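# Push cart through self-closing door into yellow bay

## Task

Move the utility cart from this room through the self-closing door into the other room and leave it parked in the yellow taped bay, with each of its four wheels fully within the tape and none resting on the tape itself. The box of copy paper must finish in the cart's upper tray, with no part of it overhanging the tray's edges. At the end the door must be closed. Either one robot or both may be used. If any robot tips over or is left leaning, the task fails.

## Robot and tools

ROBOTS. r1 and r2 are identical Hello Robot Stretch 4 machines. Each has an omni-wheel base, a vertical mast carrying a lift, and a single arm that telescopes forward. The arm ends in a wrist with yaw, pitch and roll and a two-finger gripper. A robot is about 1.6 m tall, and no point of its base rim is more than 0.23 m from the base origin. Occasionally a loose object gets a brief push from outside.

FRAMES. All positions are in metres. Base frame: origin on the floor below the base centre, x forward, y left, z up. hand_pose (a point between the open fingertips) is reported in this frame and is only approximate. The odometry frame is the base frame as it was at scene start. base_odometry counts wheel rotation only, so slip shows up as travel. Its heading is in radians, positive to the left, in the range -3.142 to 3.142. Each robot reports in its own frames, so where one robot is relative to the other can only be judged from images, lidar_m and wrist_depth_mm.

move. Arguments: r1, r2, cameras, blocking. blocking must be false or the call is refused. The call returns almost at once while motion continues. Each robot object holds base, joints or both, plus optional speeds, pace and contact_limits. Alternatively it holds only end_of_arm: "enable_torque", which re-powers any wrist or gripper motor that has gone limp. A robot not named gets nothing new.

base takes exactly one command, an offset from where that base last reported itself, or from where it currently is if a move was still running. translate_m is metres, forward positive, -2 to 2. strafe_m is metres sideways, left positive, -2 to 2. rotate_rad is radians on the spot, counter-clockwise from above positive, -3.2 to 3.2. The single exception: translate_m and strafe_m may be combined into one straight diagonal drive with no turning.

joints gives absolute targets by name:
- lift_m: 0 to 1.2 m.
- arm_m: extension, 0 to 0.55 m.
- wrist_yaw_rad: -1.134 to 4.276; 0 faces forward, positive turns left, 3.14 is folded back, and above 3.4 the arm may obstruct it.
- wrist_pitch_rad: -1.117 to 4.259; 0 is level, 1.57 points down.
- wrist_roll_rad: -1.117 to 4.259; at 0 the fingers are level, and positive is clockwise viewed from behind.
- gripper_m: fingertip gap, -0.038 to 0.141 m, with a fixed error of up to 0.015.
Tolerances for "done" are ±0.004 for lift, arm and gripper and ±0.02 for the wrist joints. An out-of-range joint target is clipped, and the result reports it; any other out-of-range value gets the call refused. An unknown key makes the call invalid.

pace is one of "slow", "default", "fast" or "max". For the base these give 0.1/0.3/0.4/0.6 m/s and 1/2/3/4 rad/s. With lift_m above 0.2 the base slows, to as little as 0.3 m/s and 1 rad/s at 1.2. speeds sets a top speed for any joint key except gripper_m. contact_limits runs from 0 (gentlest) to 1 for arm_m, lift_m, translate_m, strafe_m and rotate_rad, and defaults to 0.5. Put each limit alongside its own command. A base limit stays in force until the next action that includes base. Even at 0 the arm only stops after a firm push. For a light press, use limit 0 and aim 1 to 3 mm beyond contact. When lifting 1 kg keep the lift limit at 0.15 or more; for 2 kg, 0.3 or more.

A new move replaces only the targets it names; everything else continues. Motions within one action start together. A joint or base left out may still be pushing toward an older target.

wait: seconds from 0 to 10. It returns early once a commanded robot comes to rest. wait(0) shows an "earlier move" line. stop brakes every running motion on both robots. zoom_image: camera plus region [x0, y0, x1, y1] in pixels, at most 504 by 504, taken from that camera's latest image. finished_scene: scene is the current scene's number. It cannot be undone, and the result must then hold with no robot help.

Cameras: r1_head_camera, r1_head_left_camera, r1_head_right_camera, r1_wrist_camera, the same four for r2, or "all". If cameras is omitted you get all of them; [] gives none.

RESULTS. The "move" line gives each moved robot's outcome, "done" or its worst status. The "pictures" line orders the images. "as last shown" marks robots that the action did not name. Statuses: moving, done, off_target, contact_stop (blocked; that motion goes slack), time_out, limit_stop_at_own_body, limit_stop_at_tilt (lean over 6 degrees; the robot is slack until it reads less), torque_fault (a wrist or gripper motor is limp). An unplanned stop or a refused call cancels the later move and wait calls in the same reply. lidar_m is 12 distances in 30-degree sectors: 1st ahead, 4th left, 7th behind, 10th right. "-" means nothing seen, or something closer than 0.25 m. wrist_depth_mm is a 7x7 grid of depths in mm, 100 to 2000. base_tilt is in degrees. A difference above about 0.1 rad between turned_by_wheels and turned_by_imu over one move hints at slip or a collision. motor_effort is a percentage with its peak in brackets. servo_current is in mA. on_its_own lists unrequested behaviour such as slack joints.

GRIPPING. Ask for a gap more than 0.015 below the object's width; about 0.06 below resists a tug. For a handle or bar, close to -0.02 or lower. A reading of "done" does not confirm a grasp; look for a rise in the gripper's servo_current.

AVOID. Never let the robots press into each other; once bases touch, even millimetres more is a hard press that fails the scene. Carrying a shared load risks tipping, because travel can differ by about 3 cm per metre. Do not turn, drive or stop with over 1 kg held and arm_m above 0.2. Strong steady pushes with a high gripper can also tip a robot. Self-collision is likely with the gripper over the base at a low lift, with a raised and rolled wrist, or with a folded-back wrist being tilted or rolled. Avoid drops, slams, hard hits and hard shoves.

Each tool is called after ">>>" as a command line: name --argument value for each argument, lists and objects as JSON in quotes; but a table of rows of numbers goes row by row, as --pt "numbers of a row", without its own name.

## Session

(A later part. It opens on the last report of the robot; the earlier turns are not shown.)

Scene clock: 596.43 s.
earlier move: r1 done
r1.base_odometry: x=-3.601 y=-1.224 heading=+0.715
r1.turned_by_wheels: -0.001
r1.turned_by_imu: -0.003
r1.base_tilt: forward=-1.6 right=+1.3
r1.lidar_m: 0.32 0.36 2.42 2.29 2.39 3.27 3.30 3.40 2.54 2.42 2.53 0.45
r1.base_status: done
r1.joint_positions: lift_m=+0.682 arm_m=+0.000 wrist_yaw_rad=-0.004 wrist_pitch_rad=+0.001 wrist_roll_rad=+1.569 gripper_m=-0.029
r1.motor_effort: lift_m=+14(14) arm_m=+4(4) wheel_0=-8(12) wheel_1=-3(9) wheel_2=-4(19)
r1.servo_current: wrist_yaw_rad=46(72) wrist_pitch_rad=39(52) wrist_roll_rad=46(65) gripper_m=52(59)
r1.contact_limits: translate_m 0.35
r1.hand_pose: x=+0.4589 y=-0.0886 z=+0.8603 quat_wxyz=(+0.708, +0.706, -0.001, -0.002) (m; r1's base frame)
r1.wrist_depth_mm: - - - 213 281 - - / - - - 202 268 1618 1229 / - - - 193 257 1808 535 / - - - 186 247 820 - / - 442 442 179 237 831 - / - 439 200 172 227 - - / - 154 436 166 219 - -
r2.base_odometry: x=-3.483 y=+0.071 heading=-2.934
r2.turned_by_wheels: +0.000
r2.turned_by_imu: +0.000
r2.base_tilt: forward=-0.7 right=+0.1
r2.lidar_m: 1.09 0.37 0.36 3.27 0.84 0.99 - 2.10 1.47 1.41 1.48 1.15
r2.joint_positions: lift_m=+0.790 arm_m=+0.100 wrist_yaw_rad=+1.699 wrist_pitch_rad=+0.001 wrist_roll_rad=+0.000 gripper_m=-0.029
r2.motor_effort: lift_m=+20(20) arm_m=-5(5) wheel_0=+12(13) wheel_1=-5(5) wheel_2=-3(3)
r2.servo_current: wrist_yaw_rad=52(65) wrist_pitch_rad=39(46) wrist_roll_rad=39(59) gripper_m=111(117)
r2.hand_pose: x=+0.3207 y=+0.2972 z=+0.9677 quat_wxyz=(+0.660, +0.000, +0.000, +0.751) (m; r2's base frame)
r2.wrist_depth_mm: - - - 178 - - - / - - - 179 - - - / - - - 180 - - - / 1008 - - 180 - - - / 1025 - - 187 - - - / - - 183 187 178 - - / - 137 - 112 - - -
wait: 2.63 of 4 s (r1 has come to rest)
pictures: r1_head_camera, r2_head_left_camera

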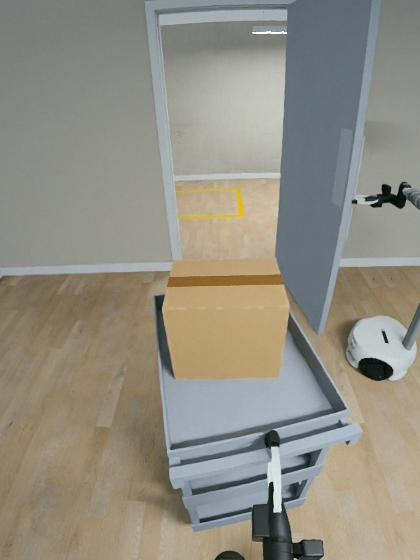

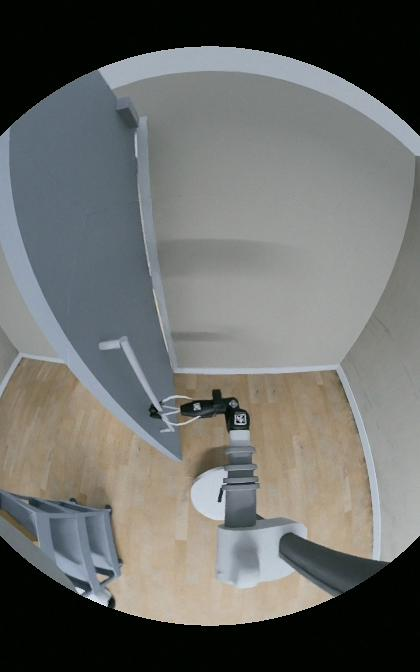

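>>> move --blocking false --r1 '{"base":{"strafe_m":0.24},"pace":"slow"}' --cameras '[]'

>>> wait --seconds 4 --cameras '[]'

>>> move --blocking false --r1 '{"base":{"translate_m":0.25},"contact_limits":{"translate_m":0.35}}' --cameras '[]'

>>> wait --seconds 3 --cameras '["r1_head_camera"]'

Scene clock: 604.73 s.
move: r1 moving
r1.turned_by_wheels: -0.001
r1.turned_by_imu: -0.001
r1.base_status: strafe_m moving
r1.motor_effort: lift_m=+14(14) arm_m=+4(4) wheel_0=-15(15) wheel_1=+4(6) wheel_2=-5(5)
r2.motor_effort: lift_m=+20(20) arm_m=-5(5) wheel_0=+12(13) wheel_1=-5(5) wheel_2=-2(3)
pictures: none

Scene clock: 607.77 s.
earlier move: r1 done
r1.turned_by_wheels: +0.001
r1.turned_by_imu: +0.001
r1.base_status: done
r1.motor_effort: lift_m=+14(14) arm_m=+4(4) wheel_0=-5(15) wheel_1=+2(7) wheel_2=-5(6)
r2.turned_by_wheels: +0.000
r2.turned_by_imu: +0.000
r2.motor_effort: lift_m=+20(20) arm_m=-5(5) wheel_0=+12(13) wheel_1=-5(5) wheel_2=-2(3)
wait: 3.03 of 4 s (r1 has come to rest)
pictures: none

Scene clock: 608.27 s.
move: r1 moving
r1.turned_by_wheels: +0.000
r1.turned_by_imu: +0.000
r1.base_status: translate_m moving
r1.motor_effort: lift_m=+14(14) arm_m=+4(4) wheel_0=+10(10) wheel_1=+7(9) wheel_2=-17(17)
r1.contact_limits: translate_m 0.35
r2.turned_by_wheels: +0.000
r2.turned_by_imu: +0.000
r2.motor_effort: lift_m=+20(20) arm_m=-5(5) wheel_0=+12(13) wheel_1=-5(5) wheel_2=-3(3)
pictures: none

Scene clock: 610.03 s.
earlier move: r1 done
r1.base_odometry: x=-3.569 y=-0.879 heading=+0.716
r1.turned_by_wheels: +0.001
r1.turned_by_imu: +0.002
r1.base_tilt: forward=-1.6 right=+1.3
r1.lidar_m: 0.40 0.42 2.15 2.05 2.14 2.93 3.61 3.65 2.79 2.68 1.45 0.38
r1.base_status: done
r1.joint_positions: lift_m=+0.682 arm_m=+0.000 wrist_yaw_rad=+0.002 wrist_pitch_rad=+0.001 wrist_roll_rad=+1.569 gripper_m=-0.029
r1.motor_effort: lift_m=+14(14) arm_m=+4(4) wheel_0=+6(13) wheel_1=+3(9) wheel_2=+2(17)
r1.servo_current: wrist_yaw_rad=59(72) wrist_pitch_rad=39(46) wrist_roll_rad=52(65) gripper_m=59(65)
r1.contact_limits: translate_m 0.35
r1.hand_pose: x=+0.4595 y=-0.0868 z=+0.8603 quat_wxyz=(+0.708, +0.706, +0.001, +0.000) (m; r1's base frame)
r1.wrist_depth_mm: - - - 127 182 186 - / - 389 389 132 191 193 - / - 407 410 139 200 759 - / - 452 445 147 211 820 - / - - 488 154 220 - - / - - 517 163 228 1863 - / - - 182 169 247 1537 1255
r2.base_odometry: x=-3.483 y=+0.071 heading=-2.934
r2.turned_by_wheels: +0.000
r2.turned_by_imu: +0.000
r2.base_tilt: forward=-0.7 right=+0.0
r2.lidar_m: 1.10 0.37 0.35 0.75 0.75 1.46 - 2.09 1.49 1.40 1.47 1.15
r2.joint_positions: lift_m=+0.790 arm_m=+0.100 wrist_yaw_rad=+1.699 wrist_pitch_rad=+0.001 wrist_roll_rad=+0.000 gripper_m=-0.029
r2.motor_effort: lift_m=+20(20) arm_m=-5(5) wheel_0=+13(13) wheel_1=-5(6) wheel_2=-3(3)
r2.servo_current: wrist_yaw_rad=33(59) wrist_pitch_rad=39(46) wrist_roll_rad=52(65) gripper_m=111(124)
r2.hand_pose: x=+0.3207 y=+0.2972 z=+0.9677 quat_wxyz=(+0.660, +0.000, +0.000, +0.751) (m; r2's base frame)
r2.wrist_depth_mm: - - - 178 - - - / - - - 179 - - - / - - - 180 - - - / 1397 991 - 180 - - - / 991 1008 - 187 - - - / - - 183 187 178 - - / - 129 - 112 - - -
wait: 1.77 of 3 s (r1 has come to rest)
pictures: r1_head_camera

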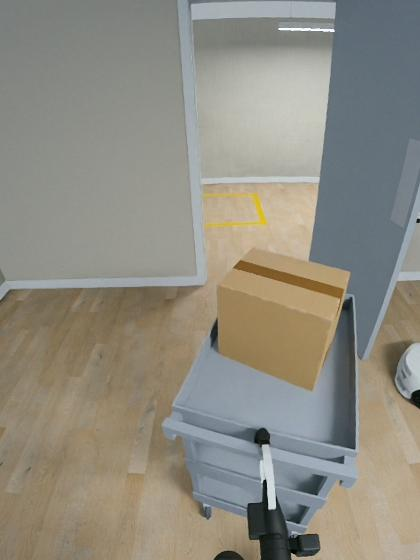

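>>> move --blocking false --r1 '{"base":{"strafe_m":-0.15},"pace":"slow"}' --cameras '[]'

>>> wait --seconds 4 --cameras '["r1_head_camera"]'

Scene clock: 614.77 s.
move: r1 moving
r1.turned_by_wheels: +0.001
r1.turned_by_imu: +0.001
r1.base_status: strafe_m moving
r1.motor_effort: lift_m=+14(14) arm_m=+4(4) wheel_0=+14(14) wheel_1=-3(5) wheel_2=+1(2)
r2.motor_effort: lift_m=+20(20) arm_m=-5(5) wheel_0=+13(13) wheel_1=-5(5) wheel_2=-2(3)
pictures: none

Scene clock: 616.90 s.
earlier move: r1 done
r1.base_odometry: x=-3.471 y=-0.992 heading=+0.716
r1.turned_by_wheels: +0.000
r1.turned_by_imu: +0.000
r1.base_tilt: forward=-1.6 right=+1.3
r1.lidar_m: 0.39 0.43 2.30 2.20 2.29 3.15 3.59 3.63 2.63 2.48 1.37 0.42
r1.base_status: done
r1.joint_positions: lift_m=+0.682 arm_m=+0.000 wrist_yaw_rad=+0.005 wrist_pitch_rad=+0.001 wrist_roll_rad=+1.569 gripper_m=-0.029
r1.motor_effort: lift_m=+14(14) arm_m=-4(4) wheel_0=+6(16) wheel_1=-2(7) wheel_2=+4(5)
r1.servo_current: wrist_yaw_rad=39(85) wrist_pitch_rad=39(52) wrist_roll_rad=39(72) gripper_m=52(59)
r1.hand_pose: x=+0.4597 y=-0.0860 z=+0.8603 quat_wxyz=(+0.708, +0.706, +0.002, +0.001) (m; r1's base frame)
r1.wrist_depth_mm: - - - 156 214 - 1255 / - - - 159 217 750 - / - 484 424 161 221 820 - / - 439 436 163 224 842 - / - 462 452 166 228 820 - / - 492 473 169 230 - - / - - 179 171 236 - -
r2.base_odometry: x=-3.483 y=+0.071 heading=-2.934
r2.turned_by_wheels: +0.000
r2.turned_by_imu: +0.000
r2.base_tilt: forward=-0.7 right=+0.0
r2.lidar_m: 1.11 0.38 0.35 0.73 0.72 1.27 - 2.06 1.50 1.40 1.46 1.16
r2.joint_positions: lift_m=+0.790 arm_m=+0.100 wrist_yaw_rad=+1.699 wrist_pitch_rad=+0.001 wrist_roll_rad=+0.000 gripper_m=-0.029
r2.motor_effort: lift_m=+20(20) arm_m=-5(5) wheel_0=+12(13) wheel_1=-5(6) wheel_2=-3(3)
r2.servo_current: wrist_yaw_rad=39(59) wrist_pitch_rad=39(46) wrist_roll_rad=46(65) gripper_m=111(117)
r2.hand_pose: x=+0.3207 y=+0.2972 z=+0.9677 quat_wxyz=(+0.660, +0.000, +0.000, +0.751) (m; r2's base frame)
r2.wrist_depth_mm: - - - 178 - - - / - - - 178 - - - / - - - 180 - - - / 931 960 1118 180 - - - / 917 960 - 187 - - - / - 1366 182 187 178 - - / - 129 - 112 - - -
wait: 2.13 of 4 s (r1 has come to rest)
pictures: r1_head_camera

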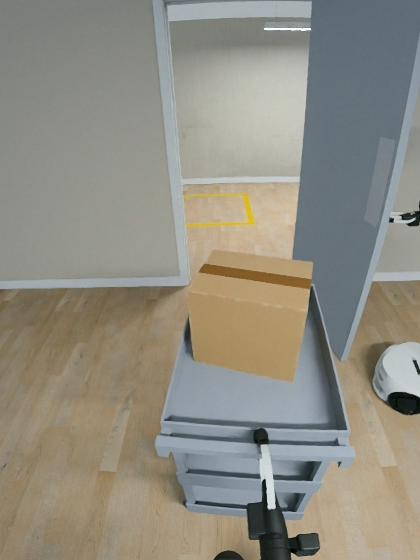

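>>> move --blocking false --r1 '{"base":{"strafe_m":-0.085},"pace":"slow"}' --cameras '[]'

>>> wait --seconds 3 --cameras '[]'

>>> move --blocking false --r1 '{"base":{"translate_m":0.22},"contact_limits":{"translate_m":0.35}}' --cameras '[]'

>>> wait --seconds 3 --cameras '["r1_head_camera"]'

Scene clock: 623.47 s.
move: r1 moving
r1.turned_by_wheels: +0.001
r1.turned_by_imu: +0.001
r1.base_status: strafe_m moving
r1.motor_effort: lift_m=+14(14) arm_m=-4(4) wheel_0=+12(12) wheel_1=-8(8) wheel_2=+4(5)
r2.motor_effort: lift_m=+20(20) arm_m=-4(5) wheel_0=+12(13) wheel_1=-5(5) wheel_2=-2(3)
pictures: none

Scene clock: 624.97 s.
earlier move: r1 done
r1.turned_by_wheels: +0.000
r1.turned_by_imu: +0.000
r1.base_status: done
r1.motor_effort: lift_m=+14(14) arm_m=-4(4) wheel_0=+4(12) wheel_1=-4(9) wheel_2=+5(7)
r2.turned_by_wheels: +0.000
r2.turned_by_imu: +0.000
r2.motor_effort: lift_m=+20(20) arm_m=-5(5) wheel_0=+12(13) wheel_1=-5(6) wheel_2=-3(3)
wait: 1.50 of 3 s (r1 has come to rest)
pictures: none

Scene clock: 625.47 s.
move: r1 moving
r1.turned_by_wheels: +0.000
r1.turned_by_imu: +0.001
r1.base_status: translate_m moving
r1.motor_effort: lift_m=+14(14) arm_m=+4(4) wheel_0=+9(12) wheel_1=+8(9) wheel_2=-18(18)
r1.contact_limits: translate_m 0.35
r2.turned_by_wheels: +0.000
r2.turned_by_imu: +0.000
r2.motor_effort: lift_m=+20(20) arm_m=-5(5) wheel_0=+13(13) wheel_1=-5(5) wheel_2=-3(3)
pictures: none

Scene clock: 627.13 s.
earlier move: r1 done
r1.base_odometry: x=-3.249 y=-0.912 heading=+0.717
r1.turned_by_wheels: +0.000
r1.turned_by_imu: -0.002
r1.base_tilt: forward=-1.6 right=+1.3
r1.lidar_m: 0.39 0.40 2.36 2.28 2.36 3.24 3.82 3.50 2.52 2.40 1.13 0.42
r1.base_status: done
r1.joint_positions: lift_m=+0.682 arm_m=+0.000 wrist_yaw_rad=-0.013 wrist_pitch_rad=+0.001 wrist_roll_rad=+1.569 gripper_m=-0.029
r1.motor_effort: lift_m=+14(14) arm_m=-4(4) wheel_0=+0(12) wheel_1=+2(9) wheel_2=-4(23)
r1.servo_current: wrist_yaw_rad=85(98) wrist_pitch_rad=39(59) wrist_roll_rad=46(65) gripper_m=52(59)
r1.contact_limits: translate_m 0.35
r1.hand_pose: x=+0.4581 y=-0.0912 z=+0.8603 quat_wxyz=(+0.708, +0.706, -0.004, -0.005) (m; r1's base frame)
r1.wrist_depth_mm: - 1008 1042 170 231 - - / - - - 170 231 - - / - 427 535 169 230 831 - / 1863 436 436 169 229 831 - / 1921 449 452 168 229 831 - / 1863 462 202 168 229 820 - / - 144 480 168 228 - -
r2.base_odometry: x=-3.483 y=+0.071 heading=-2.934
r2.turned_by_wheels: +0.000
r2.turned_by_imu: +0.000
r2.base_tilt: forward=-0.7 right=+0.0
r2.lidar_m: 1.11 0.37 0.35 0.62 0.66 1.10 - 2.10 1.49 1.40 1.43 1.18
r2.joint_positions: lift_m=+0.790 arm_m=+0.100 wrist_yaw_rad=+1.699 wrist_pitch_rad=+0.001 wrist_roll_rad=+0.000 gripper_m=-0.029
r2.motor_effort: lift_m=+20(20) arm_m=-5(5) wheel_0=+12(13) wheel_1=-5(5) wheel_2=-3(3)
r2.servo_current: wrist_yaw_rad=59(59) wrist_pitch_rad=39(46) wrist_roll_rad=39(59) gripper_m=111(117)
r2.hand_pose: x=+0.3207 y=+0.2972 z=+0.9677 quat_wxyz=(+0.660, +0.000, +0.000, +0.751) (m; r2's base frame)
r2.wrist_depth_mm: - - - 178 - - - / - - - 179 - - - / - - - 180 - - - / - 750 - 180 - - - / 991 759 842 188 - - - / - - 180 187 178 - - / - 144 - 112 - - -
wait: 1.67 of 3 s (r1 has come to rest)
pictures: r1_head_camera

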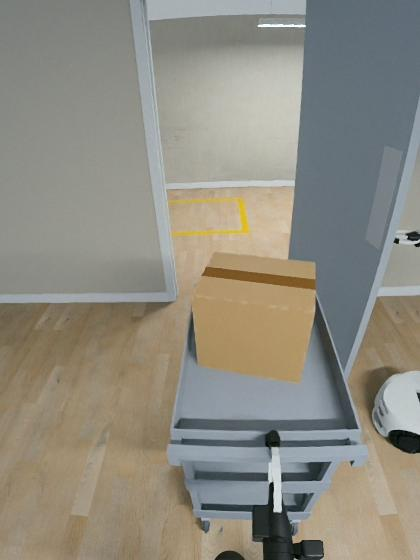

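>>> move --blocking false --r1 '{"base":{"strafe_m":-0.03},"pace":"slow"}' --cameras '[]'

>>> wait --seconds 3 --cameras '[]'

>>> move --blocking false --r1 '{"base":{"translate_m":0.25},"contact_limits":{"translate_m":0.35}}' --cameras '[]'

>>> wait --seconds 3 --cameras '["r1_head_camera","r2_head_left_camera","r1_head_left_camera"]'

Scene clock: 633.63 s.
move: r1 moving
r1.turned_by_wheels: +0.000
r1.turned_by_imu: +0.000
r1.base_status: strafe_m moving
r1.motor_effort: lift_m=+14(14) arm_m=-1(4) wheel_0=+9(9) wheel_1=-5(7) wheel_2=-2(3)
r2.motor_effort: lift_m=+20(20) arm_m=-5(5) wheel_0=+13(13) wheel_1=-5(5) wheel_2=-2(3)
pictures: none

Scene clock: 634.43 s.
earlier move: r1 done
r1.turned_by_wheels: +0.000
r1.turned_by_imu: +0.000
r1.base_status: done
r1.motor_effort: lift_m=+14(14) arm_m=+4(4) wheel_0=+8(10) wheel_1=-1(7) wheel_2=-2(3)
r2.turned_by_wheels: +0.000
r2.turned_by_imu: +0.000
r2.motor_effort: lift_m=+20(20) arm_m=-5(5) wheel_0=+12(13) wheel_1=-5(5) wheel_2=-2(3)
wait: 0.80 of 3 s (r1 has come to rest)
pictures: none

Scene clock: 634.93 s.
move: r1 moving
r1.turned_by_wheels: +0.000
r1.turned_by_imu: +0.000
r1.base_status: translate_m moving
r1.motor_effort: lift_m=+14(14) arm_m=+4(4) wheel_0=+9(12) wheel_1=+5(9) wheel_2=-12(14)
r1.contact_limits: translate_m 0.35
r2.turned_by_wheels: +0.000
r2.turned_by_imu: +0.000
r2.motor_effort: lift_m=+20(20) arm_m=-5(5) wheel_0=+12(13) wheel_1=-5(5) wheel_2=-2(3)
pictures: none

Scene clock: 636.70 s.
earlier move: r1 done
r1.base_odometry: x=-3.041 y=-0.770 heading=+0.717
r1.turned_by_wheels: -0.001
r1.turned_by_imu: -0.001
r1.base_tilt: forward=-1.6 right=+1.2
r1.lidar_m: 0.39 0.42 2.43 2.31 2.40 3.28 4.11 3.44 2.52 2.39 0.96 0.41
r1.base_status: done
r1.joint_positions: lift_m=+0.682 arm_m=+0.000 wrist_yaw_rad=+0.000 wrist_pitch_rad=+0.001 wrist_roll_rad=+1.569 gripper_m=-0.029
r1.motor_effort: lift_m=+14(14) arm_m=-4(4) wheel_0=+0(13) wheel_1=+0(10) wheel_2=-1(14)
r1.servo_current: wrist_yaw_rad=26(65) wrist_pitch_rad=39(52) wrist_roll_rad=52(72) gripper_m=52(59)
r1.contact_limits: translate_m 0.35
r1.hand_pose: x=+0.4593 y=-0.0875 z=+0.8603 quat_wxyz=(+0.708, +0.706, +0.000, +0.000) (m; r1's base frame)
r1.wrist_depth_mm: - - - 163 223 - - / - - - 164 224 - - / - 436 427 165 225 820 - / - 436 433 166 228 831 - / - 452 452 167 228 831 - / - 477 213 167 229 - - / - 151 488 168 230 - -
r2.base_odometry: x=-3.483 y=+0.071 heading=-2.934
r2.turned_by_wheels: +0.000
r2.turned_by_imu: +0.000
r2.base_tilt: forward=-0.7 right=+0.1
r2.lidar_m: 1.10 0.37 0.36 0.59 0.64 1.06 - 2.09 1.48 1.40 1.47 1.17
r2.joint_positions: lift_m=+0.790 arm_m=+0.100 wrist_yaw_rad=+1.699 wrist_pitch_rad=+0.001 wrist_roll_rad=+0.000 gripper_m=-0.029
r2.motor_effort: lift_m=+20(20) arm_m=-5(5) wheel_0=+13(13) wheel_1=-5(5) wheel_2=-2(3)
r2.servo_current: wrist_yaw_rad=33(59) wrist_pitch_rad=39(52) wrist_roll_rad=46(65) gripper_m=117(117)
r2.hand_pose: x=+0.3207 y=+0.2972 z=+0.9677 quat_wxyz=(+0.660, +0.000, +0.000, +0.751) (m; r2's base frame)
r2.wrist_depth_mm: - - - 178 - - - / - - - 179 - - - / - - - 180 - - - / - - - 180 - - - / 917 - 741 187 - - - / - - 180 187 178 - - / - 1060 - 112 - - -
wait: 1.77 of 3 s (r1 has come to rest)
pictures: r1_head_camera, r1_head_left_camera, r2_head_left_camera

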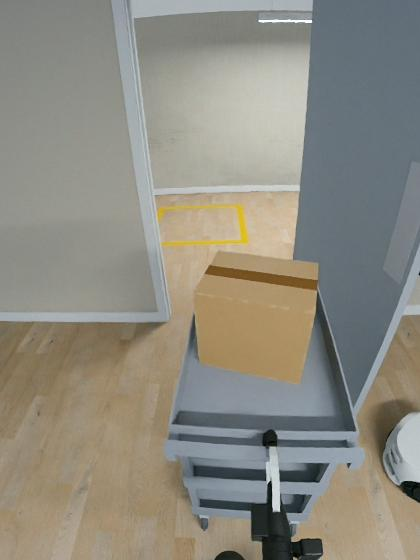

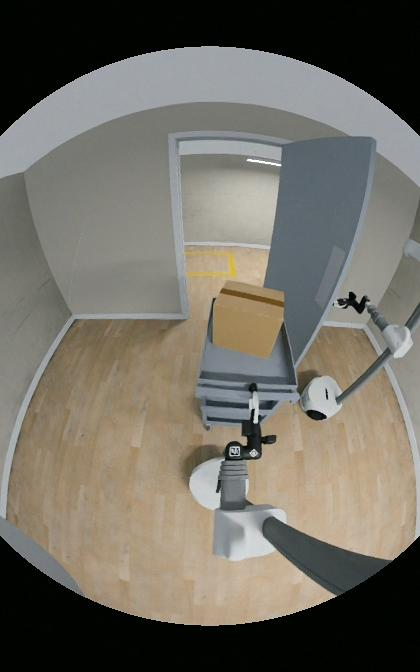

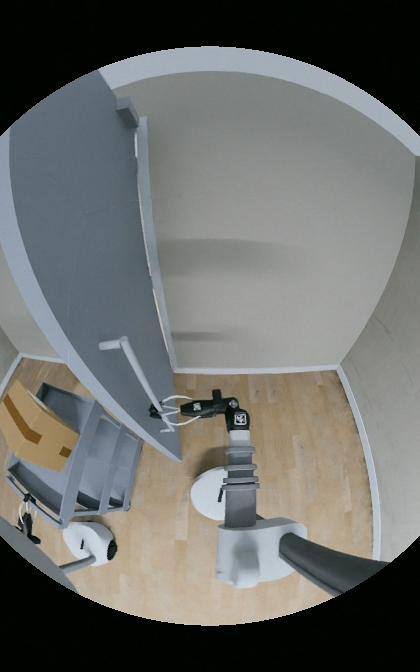

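>>> move --blocking false --r1 '{"base":{"strafe_m":-0.08},"pace":"slow"}' --cameras '[]'

>>> wait --seconds 3 --cameras '[]'

>>> move --blocking false --r1 '{"base":{"translate_m":0.25},"contact_limits":{"translate_m":0.35}}' --cameras '[]'

>>> wait --seconds 3 --cameras '["r1_head_camera","r2_head_left_camera","r1_head_left_camera"]'

Scene clock: 647.50 s.
move: r1 moving
r1.turned_by_wheels: +0.000
r1.turned_by_imu: +0.000
r1.base_status: strafe_m moving
r1.motor_effort: lift_m=+14(14) arm_m=-1(4) wheel_0=+9(10) wheel_1=-4(6) wheel_2=+0(2)
r2.motor_effort: lift_m=+20(20) arm_m=-5(5) wheel_0=+12(13) wheel_1=-5(5) wheel_2=-3(3)
pictures: none

Scene clock: 648.93 s.
earlier move: r1 done
r1.turned_by_wheels: +0.000
r1.turned_by_imu: +0.001
r1.base_status: done
r1.motor_effort: lift_m=+14(14) arm_m=-4(4) wheel_0=+7(15) wheel_1=-1(6) wheel_2=+3(4)
r2.turned_by_wheels: +0.000
r2.turned_by_imu: +0.000
r2.motor_effort: lift_m=+20(20) arm_m=-5(5) wheel_0=+13(13) wheel_1=-5(5) wheel_2=-2(3)
wait: 1.43 of 3 s (r1 has come to rest)
pictures: none

Scene clock: 649.43 s.
move: r1 moving
r1.turned_by_wheels: +0.000
r1.turned_by_imu: +0.000
r1.base_status: translate_m moving
r1.motor_effort: lift_m=+14(14) arm_m=+4(4) wheel_0=+8(13) wheel_1=+4(8) wheel_2=-13(13)
r1.contact_limits: translate_m 0.35
r2.turned_by_wheels: +0.000
r2.turned_by_imu: +0.000
r2.motor_effort: lift_m=+20(20) arm_m=-5(5) wheel_0=+12(13) wheel_1=-5(5) wheel_2=-2(3)
pictures: none

Scene clock: 651.20 s.
earlier move: r1 done
r1.base_odometry: x=-2.800 y=-0.666 heading=+0.717
r1.turned_by_wheels: +0.000
r1.turned_by_imu: -0.002
r1.base_tilt: forward=-1.6 right=+1.3
r1.lidar_m: 0.38 0.39 2.23 2.39 2.49 3.42 - 3.32 2.42 0.92 0.75 0.43
r1.base_status: done
r1.joint_positions: lift_m=+0.682 arm_m=+0.000 wrist_yaw_rad=-0.010 wrist_pitch_rad=+0.001 wrist_roll_rad=+1.569 gripper_m=-0.029
r1.motor_effort: lift_m=+14(14) arm_m=-3(4) wheel_0=-3(13) wheel_1=+0(8) wheel_2=+0(21)
r1.servo_current: wrist_yaw_rad=65(85) wrist_pitch_rad=46(46) wrist_roll_rad=39(65) gripper_m=52(59)
r1.contact_limits: translate_m 0.35
r1.hand_pose: x=+0.4584 y=-0.0903 z=+0.8603 quat_wxyz=(+0.708, +0.706, -0.003, -0.004) (m; r1's base frame)
r1.wrist_depth_mm: - - - 164 224 - - / - - - 165 225 - - / - 424 439 166 226 831 - / - 433 436 167 227 842 - / - 452 449 167 228 842 - / - 477 202 168 229 - - / - 492 488 169 230 - -
r2.base_odometry: x=-3.483 y=+0.071 heading=-2.934
r2.turned_by_wheels: +0.000
r2.turned_by_imu: +0.000
r2.base_tilt: forward=-0.7 right=+0.0
r2.lidar_m: 1.11 0.38 0.36 0.53 0.71 4.59 - 2.10 1.49 1.39 1.46 1.18
r2.joint_positions: lift_m=+0.790 arm_m=+0.100 wrist_yaw_rad=+1.699 wrist_pitch_rad=+0.001 wrist_roll_rad=+0.000 gripper_m=-0.029
r2.motor_effort: lift_m=+20(20) arm_m=-5(5) wheel_0=+13(13) wheel_1=-5(5) wheel_2=-2(3)
r2.servo_current: wrist_yaw_rad=52(59) wrist_pitch_rad=39(52) wrist_roll_rad=46(65) gripper_m=104(117)
r2.hand_pose: x=+0.3207 y=+0.2972 z=+0.9677 quat_wxyz=(+0.660, +0.000, +0.000, +0.751) (m; r2's base frame)
r2.wrist_depth_mm: - - - 179 - - - / - - - 179 - - - / - - - 180 - - - / 946 - - 181 - - - / - 904 759 187 - - - / - - 180 187 178 - - / - 1983 - 112 - - -
wait: 1.77 of 3 s (r1 has come to rest)
pictures: r1_head_camera, r1_head_left_camera, r2_head_left_camera

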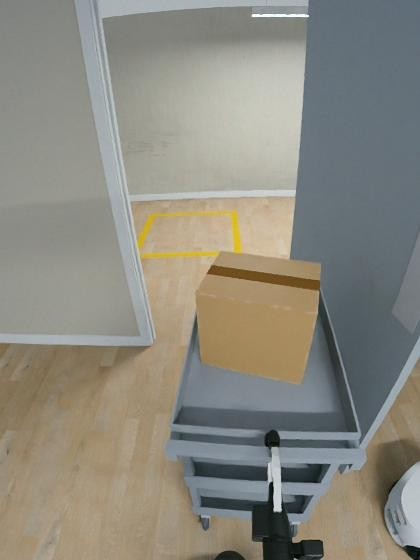

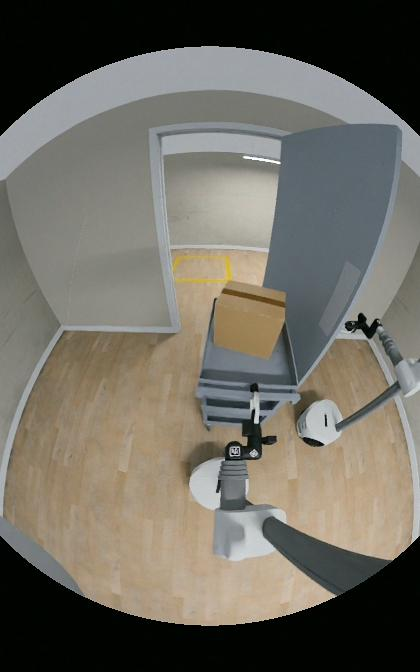

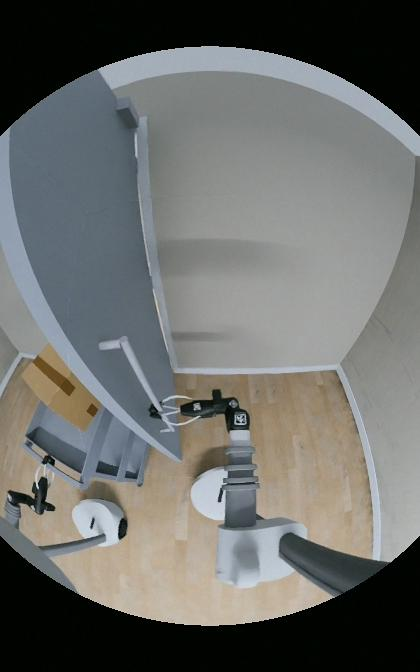

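>>> move --blocking false --r1 '{"base":{"translate_m":-0.4},"contact_limits":{"translate_m":0.35}}' --cameras '[]'

>>> wait --seconds 3 --cameras '[]'

>>> move --blocking false --r1 '{"base":{"strafe_m":0.25},"pace":"slow"}' --cameras '[]'

>>> wait --seconds 4 --cameras '[]'

>>> move --blocking false --r1 '{"base":{"translate_m":-0.65},"contact_limits":{"translate_m":0.35}}' --cameras '[]'

>>> wait --seconds 5 --cameras '["r1_head_camera"]'

Scene clock: 666.83 s.
move: r1 moving
r1.turned_by_wheels: -0.001
r1.turned_by_imu: -0.001
r1.base_status: translate_m moving
r1.motor_effort: lift_m=+14(14) arm_m=-3(4) wheel_0=-10(12) wheel_1=-7(9) wheel_2=+10(12)
r1.contact_limits: translate_m 0.35
r2.motor_effort: lift_m=+20(20) arm_m=-5(5) wheel_0=+12(13) wheel_1=-5(5) wheel_2=-3(3)
pictures: none

Scene clock: 669.20 s.
earlier move: r1 done
r1.turned_by_wheels: +0.001
r1.turned_by_imu: +0.002
r1.base_status: done
r1.motor_effort: lift_m=+14(14) arm_m=-3(4) wheel_0=+1(13) wheel_1=-1(11) wheel_2=+0(14)
r1.contact_limits: translate_m 0.35
r2.turned_by_wheels: +0.000
r2.turned_by_imu: +0.000
r2.motor_effort: lift_m=+20(20) arm_m=-5(5) wheel_0=+12(13) wheel_1=-5(5) wheel_2=-3(3)
wait: 2.37 of 3 s (r1 has come to rest)
pictures: none

Scene clock: 669.70 s.
move: r1 moving
r1.turned_by_wheels: +0.000
r1.turned_by_imu: -0.001
r1.base_status: strafe_m moving
r1.motor_effort: lift_m=+14(14) arm_m=-3(4) wheel_0=-9(9) wheel_1=+6(8) wheel_2=+0(2)
r2.turned_by_wheels: +0.000
r2.turned_by_imu: +0.000
r2.motor_effort: lift_m=+20(20) arm_m=-5(5) wheel_0=+13(13) wheel_1=-5(5) wheel_2=-3(3)
pictures: none

Scene clock: 672.83 s.
earlier move: r1 done
r1.turned_by_wheels: +0.000
r1.turned_by_imu: -0.001
r1.base_status: done
r1.motor_effort: lift_m=+14(14) arm_m=+4(4) wheel_0=-6(15) wheel_1=+3(8) wheel_2=-4(6)
r2.turned_by_wheels: +0.000
r2.turned_by_imu: +0.000
r2.motor_effort: lift_m=+20(20) arm_m=-5(5) wheel_0=+12(13) wheel_1=-5(5) wheel_2=-2(3)
wait: 3.13 of 4 s (r1 has come to rest)
pictures: none

Scene clock: 673.33 s.
move: r1 moving
r1.turned_by_wheels: -0.001
r1.turned_by_imu: -0.001
r1.base_status: translate_m moving
r1.motor_effort: lift_m=+14(14) arm_m=-4(4) wheel_0=-13(13) wheel_1=-9(10) wheel_2=+14(15)
r1.contact_limits: translate_m 0.35
r2.turned_by_wheels: +0.000
r2.turned_by_imu: +0.000
r2.motor_effort: lift_m=+20(20) arm_m=-5(5) wheel_0=+13(13) wheel_1=-5(6) wheel_2=-3(3)
pictures: none

Scene clock: 676.50 s.
earlier move: r1 done
r1.base_odometry: x=-3.756 y=-1.168 heading=+0.717
r1.turned_by_wheels: +0.001
r1.turned_by_imu: +0.004
r1.base_tilt: forward=-1.6 right=+1.2
r1.lidar_m: 0.41 0.44 2.25 2.15 2.23 3.10 3.22 3.29 2.70 2.58 2.67 0.40
r1.base_status: done
r1.joint_positions: lift_m=+0.682 arm_m=+0.000 wrist_yaw_rad=+0.005 wrist_pitch_rad=+0.001 wrist_roll_rad=+1.569 gripper_m=-0.029
r1.motor_effort: lift_m=+14(14) arm_m=+2(4) wheel_0=+3(13) wheel_1=+0(10) wheel_2=+2(18)
r1.servo_current: wrist_yaw_rad=59(78) wrist_pitch_rad=39(52) wrist_roll_rad=46(78) gripper_m=59(59)
r1.contact_limits: translate_m 0.35
r1.hand_pose: x=+0.4597 y=-0.0859 z=+0.8603 quat_wxyz=(+0.708, +0.706, +0.002, +0.002) (m; r1's base frame)
r1.wrist_depth_mm: - - - 139 196 574 - / - 436 480 144 204 750 - / - 413 413 149 210 759 - / - 445 442 156 217 820 - / - 492 480 162 226 - - / - - 504 168 232 - - / - - 179 173 244 - -
r2.base_odometry: x=-3.483 y=+0.071 heading=-2.934
r2.turned_by_wheels: +0.000
r2.turned_by_imu: +0.000
r2.base_tilt: forward=-0.6 right=+0.0
r2.lidar_m: 1.11 0.36 0.35 3.26 0.82 1.04 - 2.06 1.51 1.40 1.46 1.16
r2.joint_positions: lift_m=+0.790 arm_m=+0.100 wrist_yaw_rad=+1.699 wrist_pitch_rad=+0.001 wrist_roll_rad=+0.000 gripper_m=-0.029
r2.motor_effort: lift_m=+20(20) arm_m=-5(5) wheel_0=+13(13) wheel_1=-5(6) wheel_2=-2(3)
r2.servo_current: wrist_yaw_rad=46(59) wrist_pitch_rad=33(46) wrist_roll_rad=39(65) gripper_m=104(117)
r2.hand_pose: x=+0.3207 y=+0.2972 z=+0.9677 quat_wxyz=(+0.660, +0.000, +0.000, +0.751) (m; r2's base frame)
r2.wrist_depth_mm: - - - 178 - - - / - - - 179 - - - / - - - 180 - - - / 1098 - - 180 - - - / 1042 - - 187 - - - / - - 183 187 178 - - / - 144 - 112 - - -
wait: 3.17 of 5 s (r1 has come to rest)
pictures: r1_head_camera

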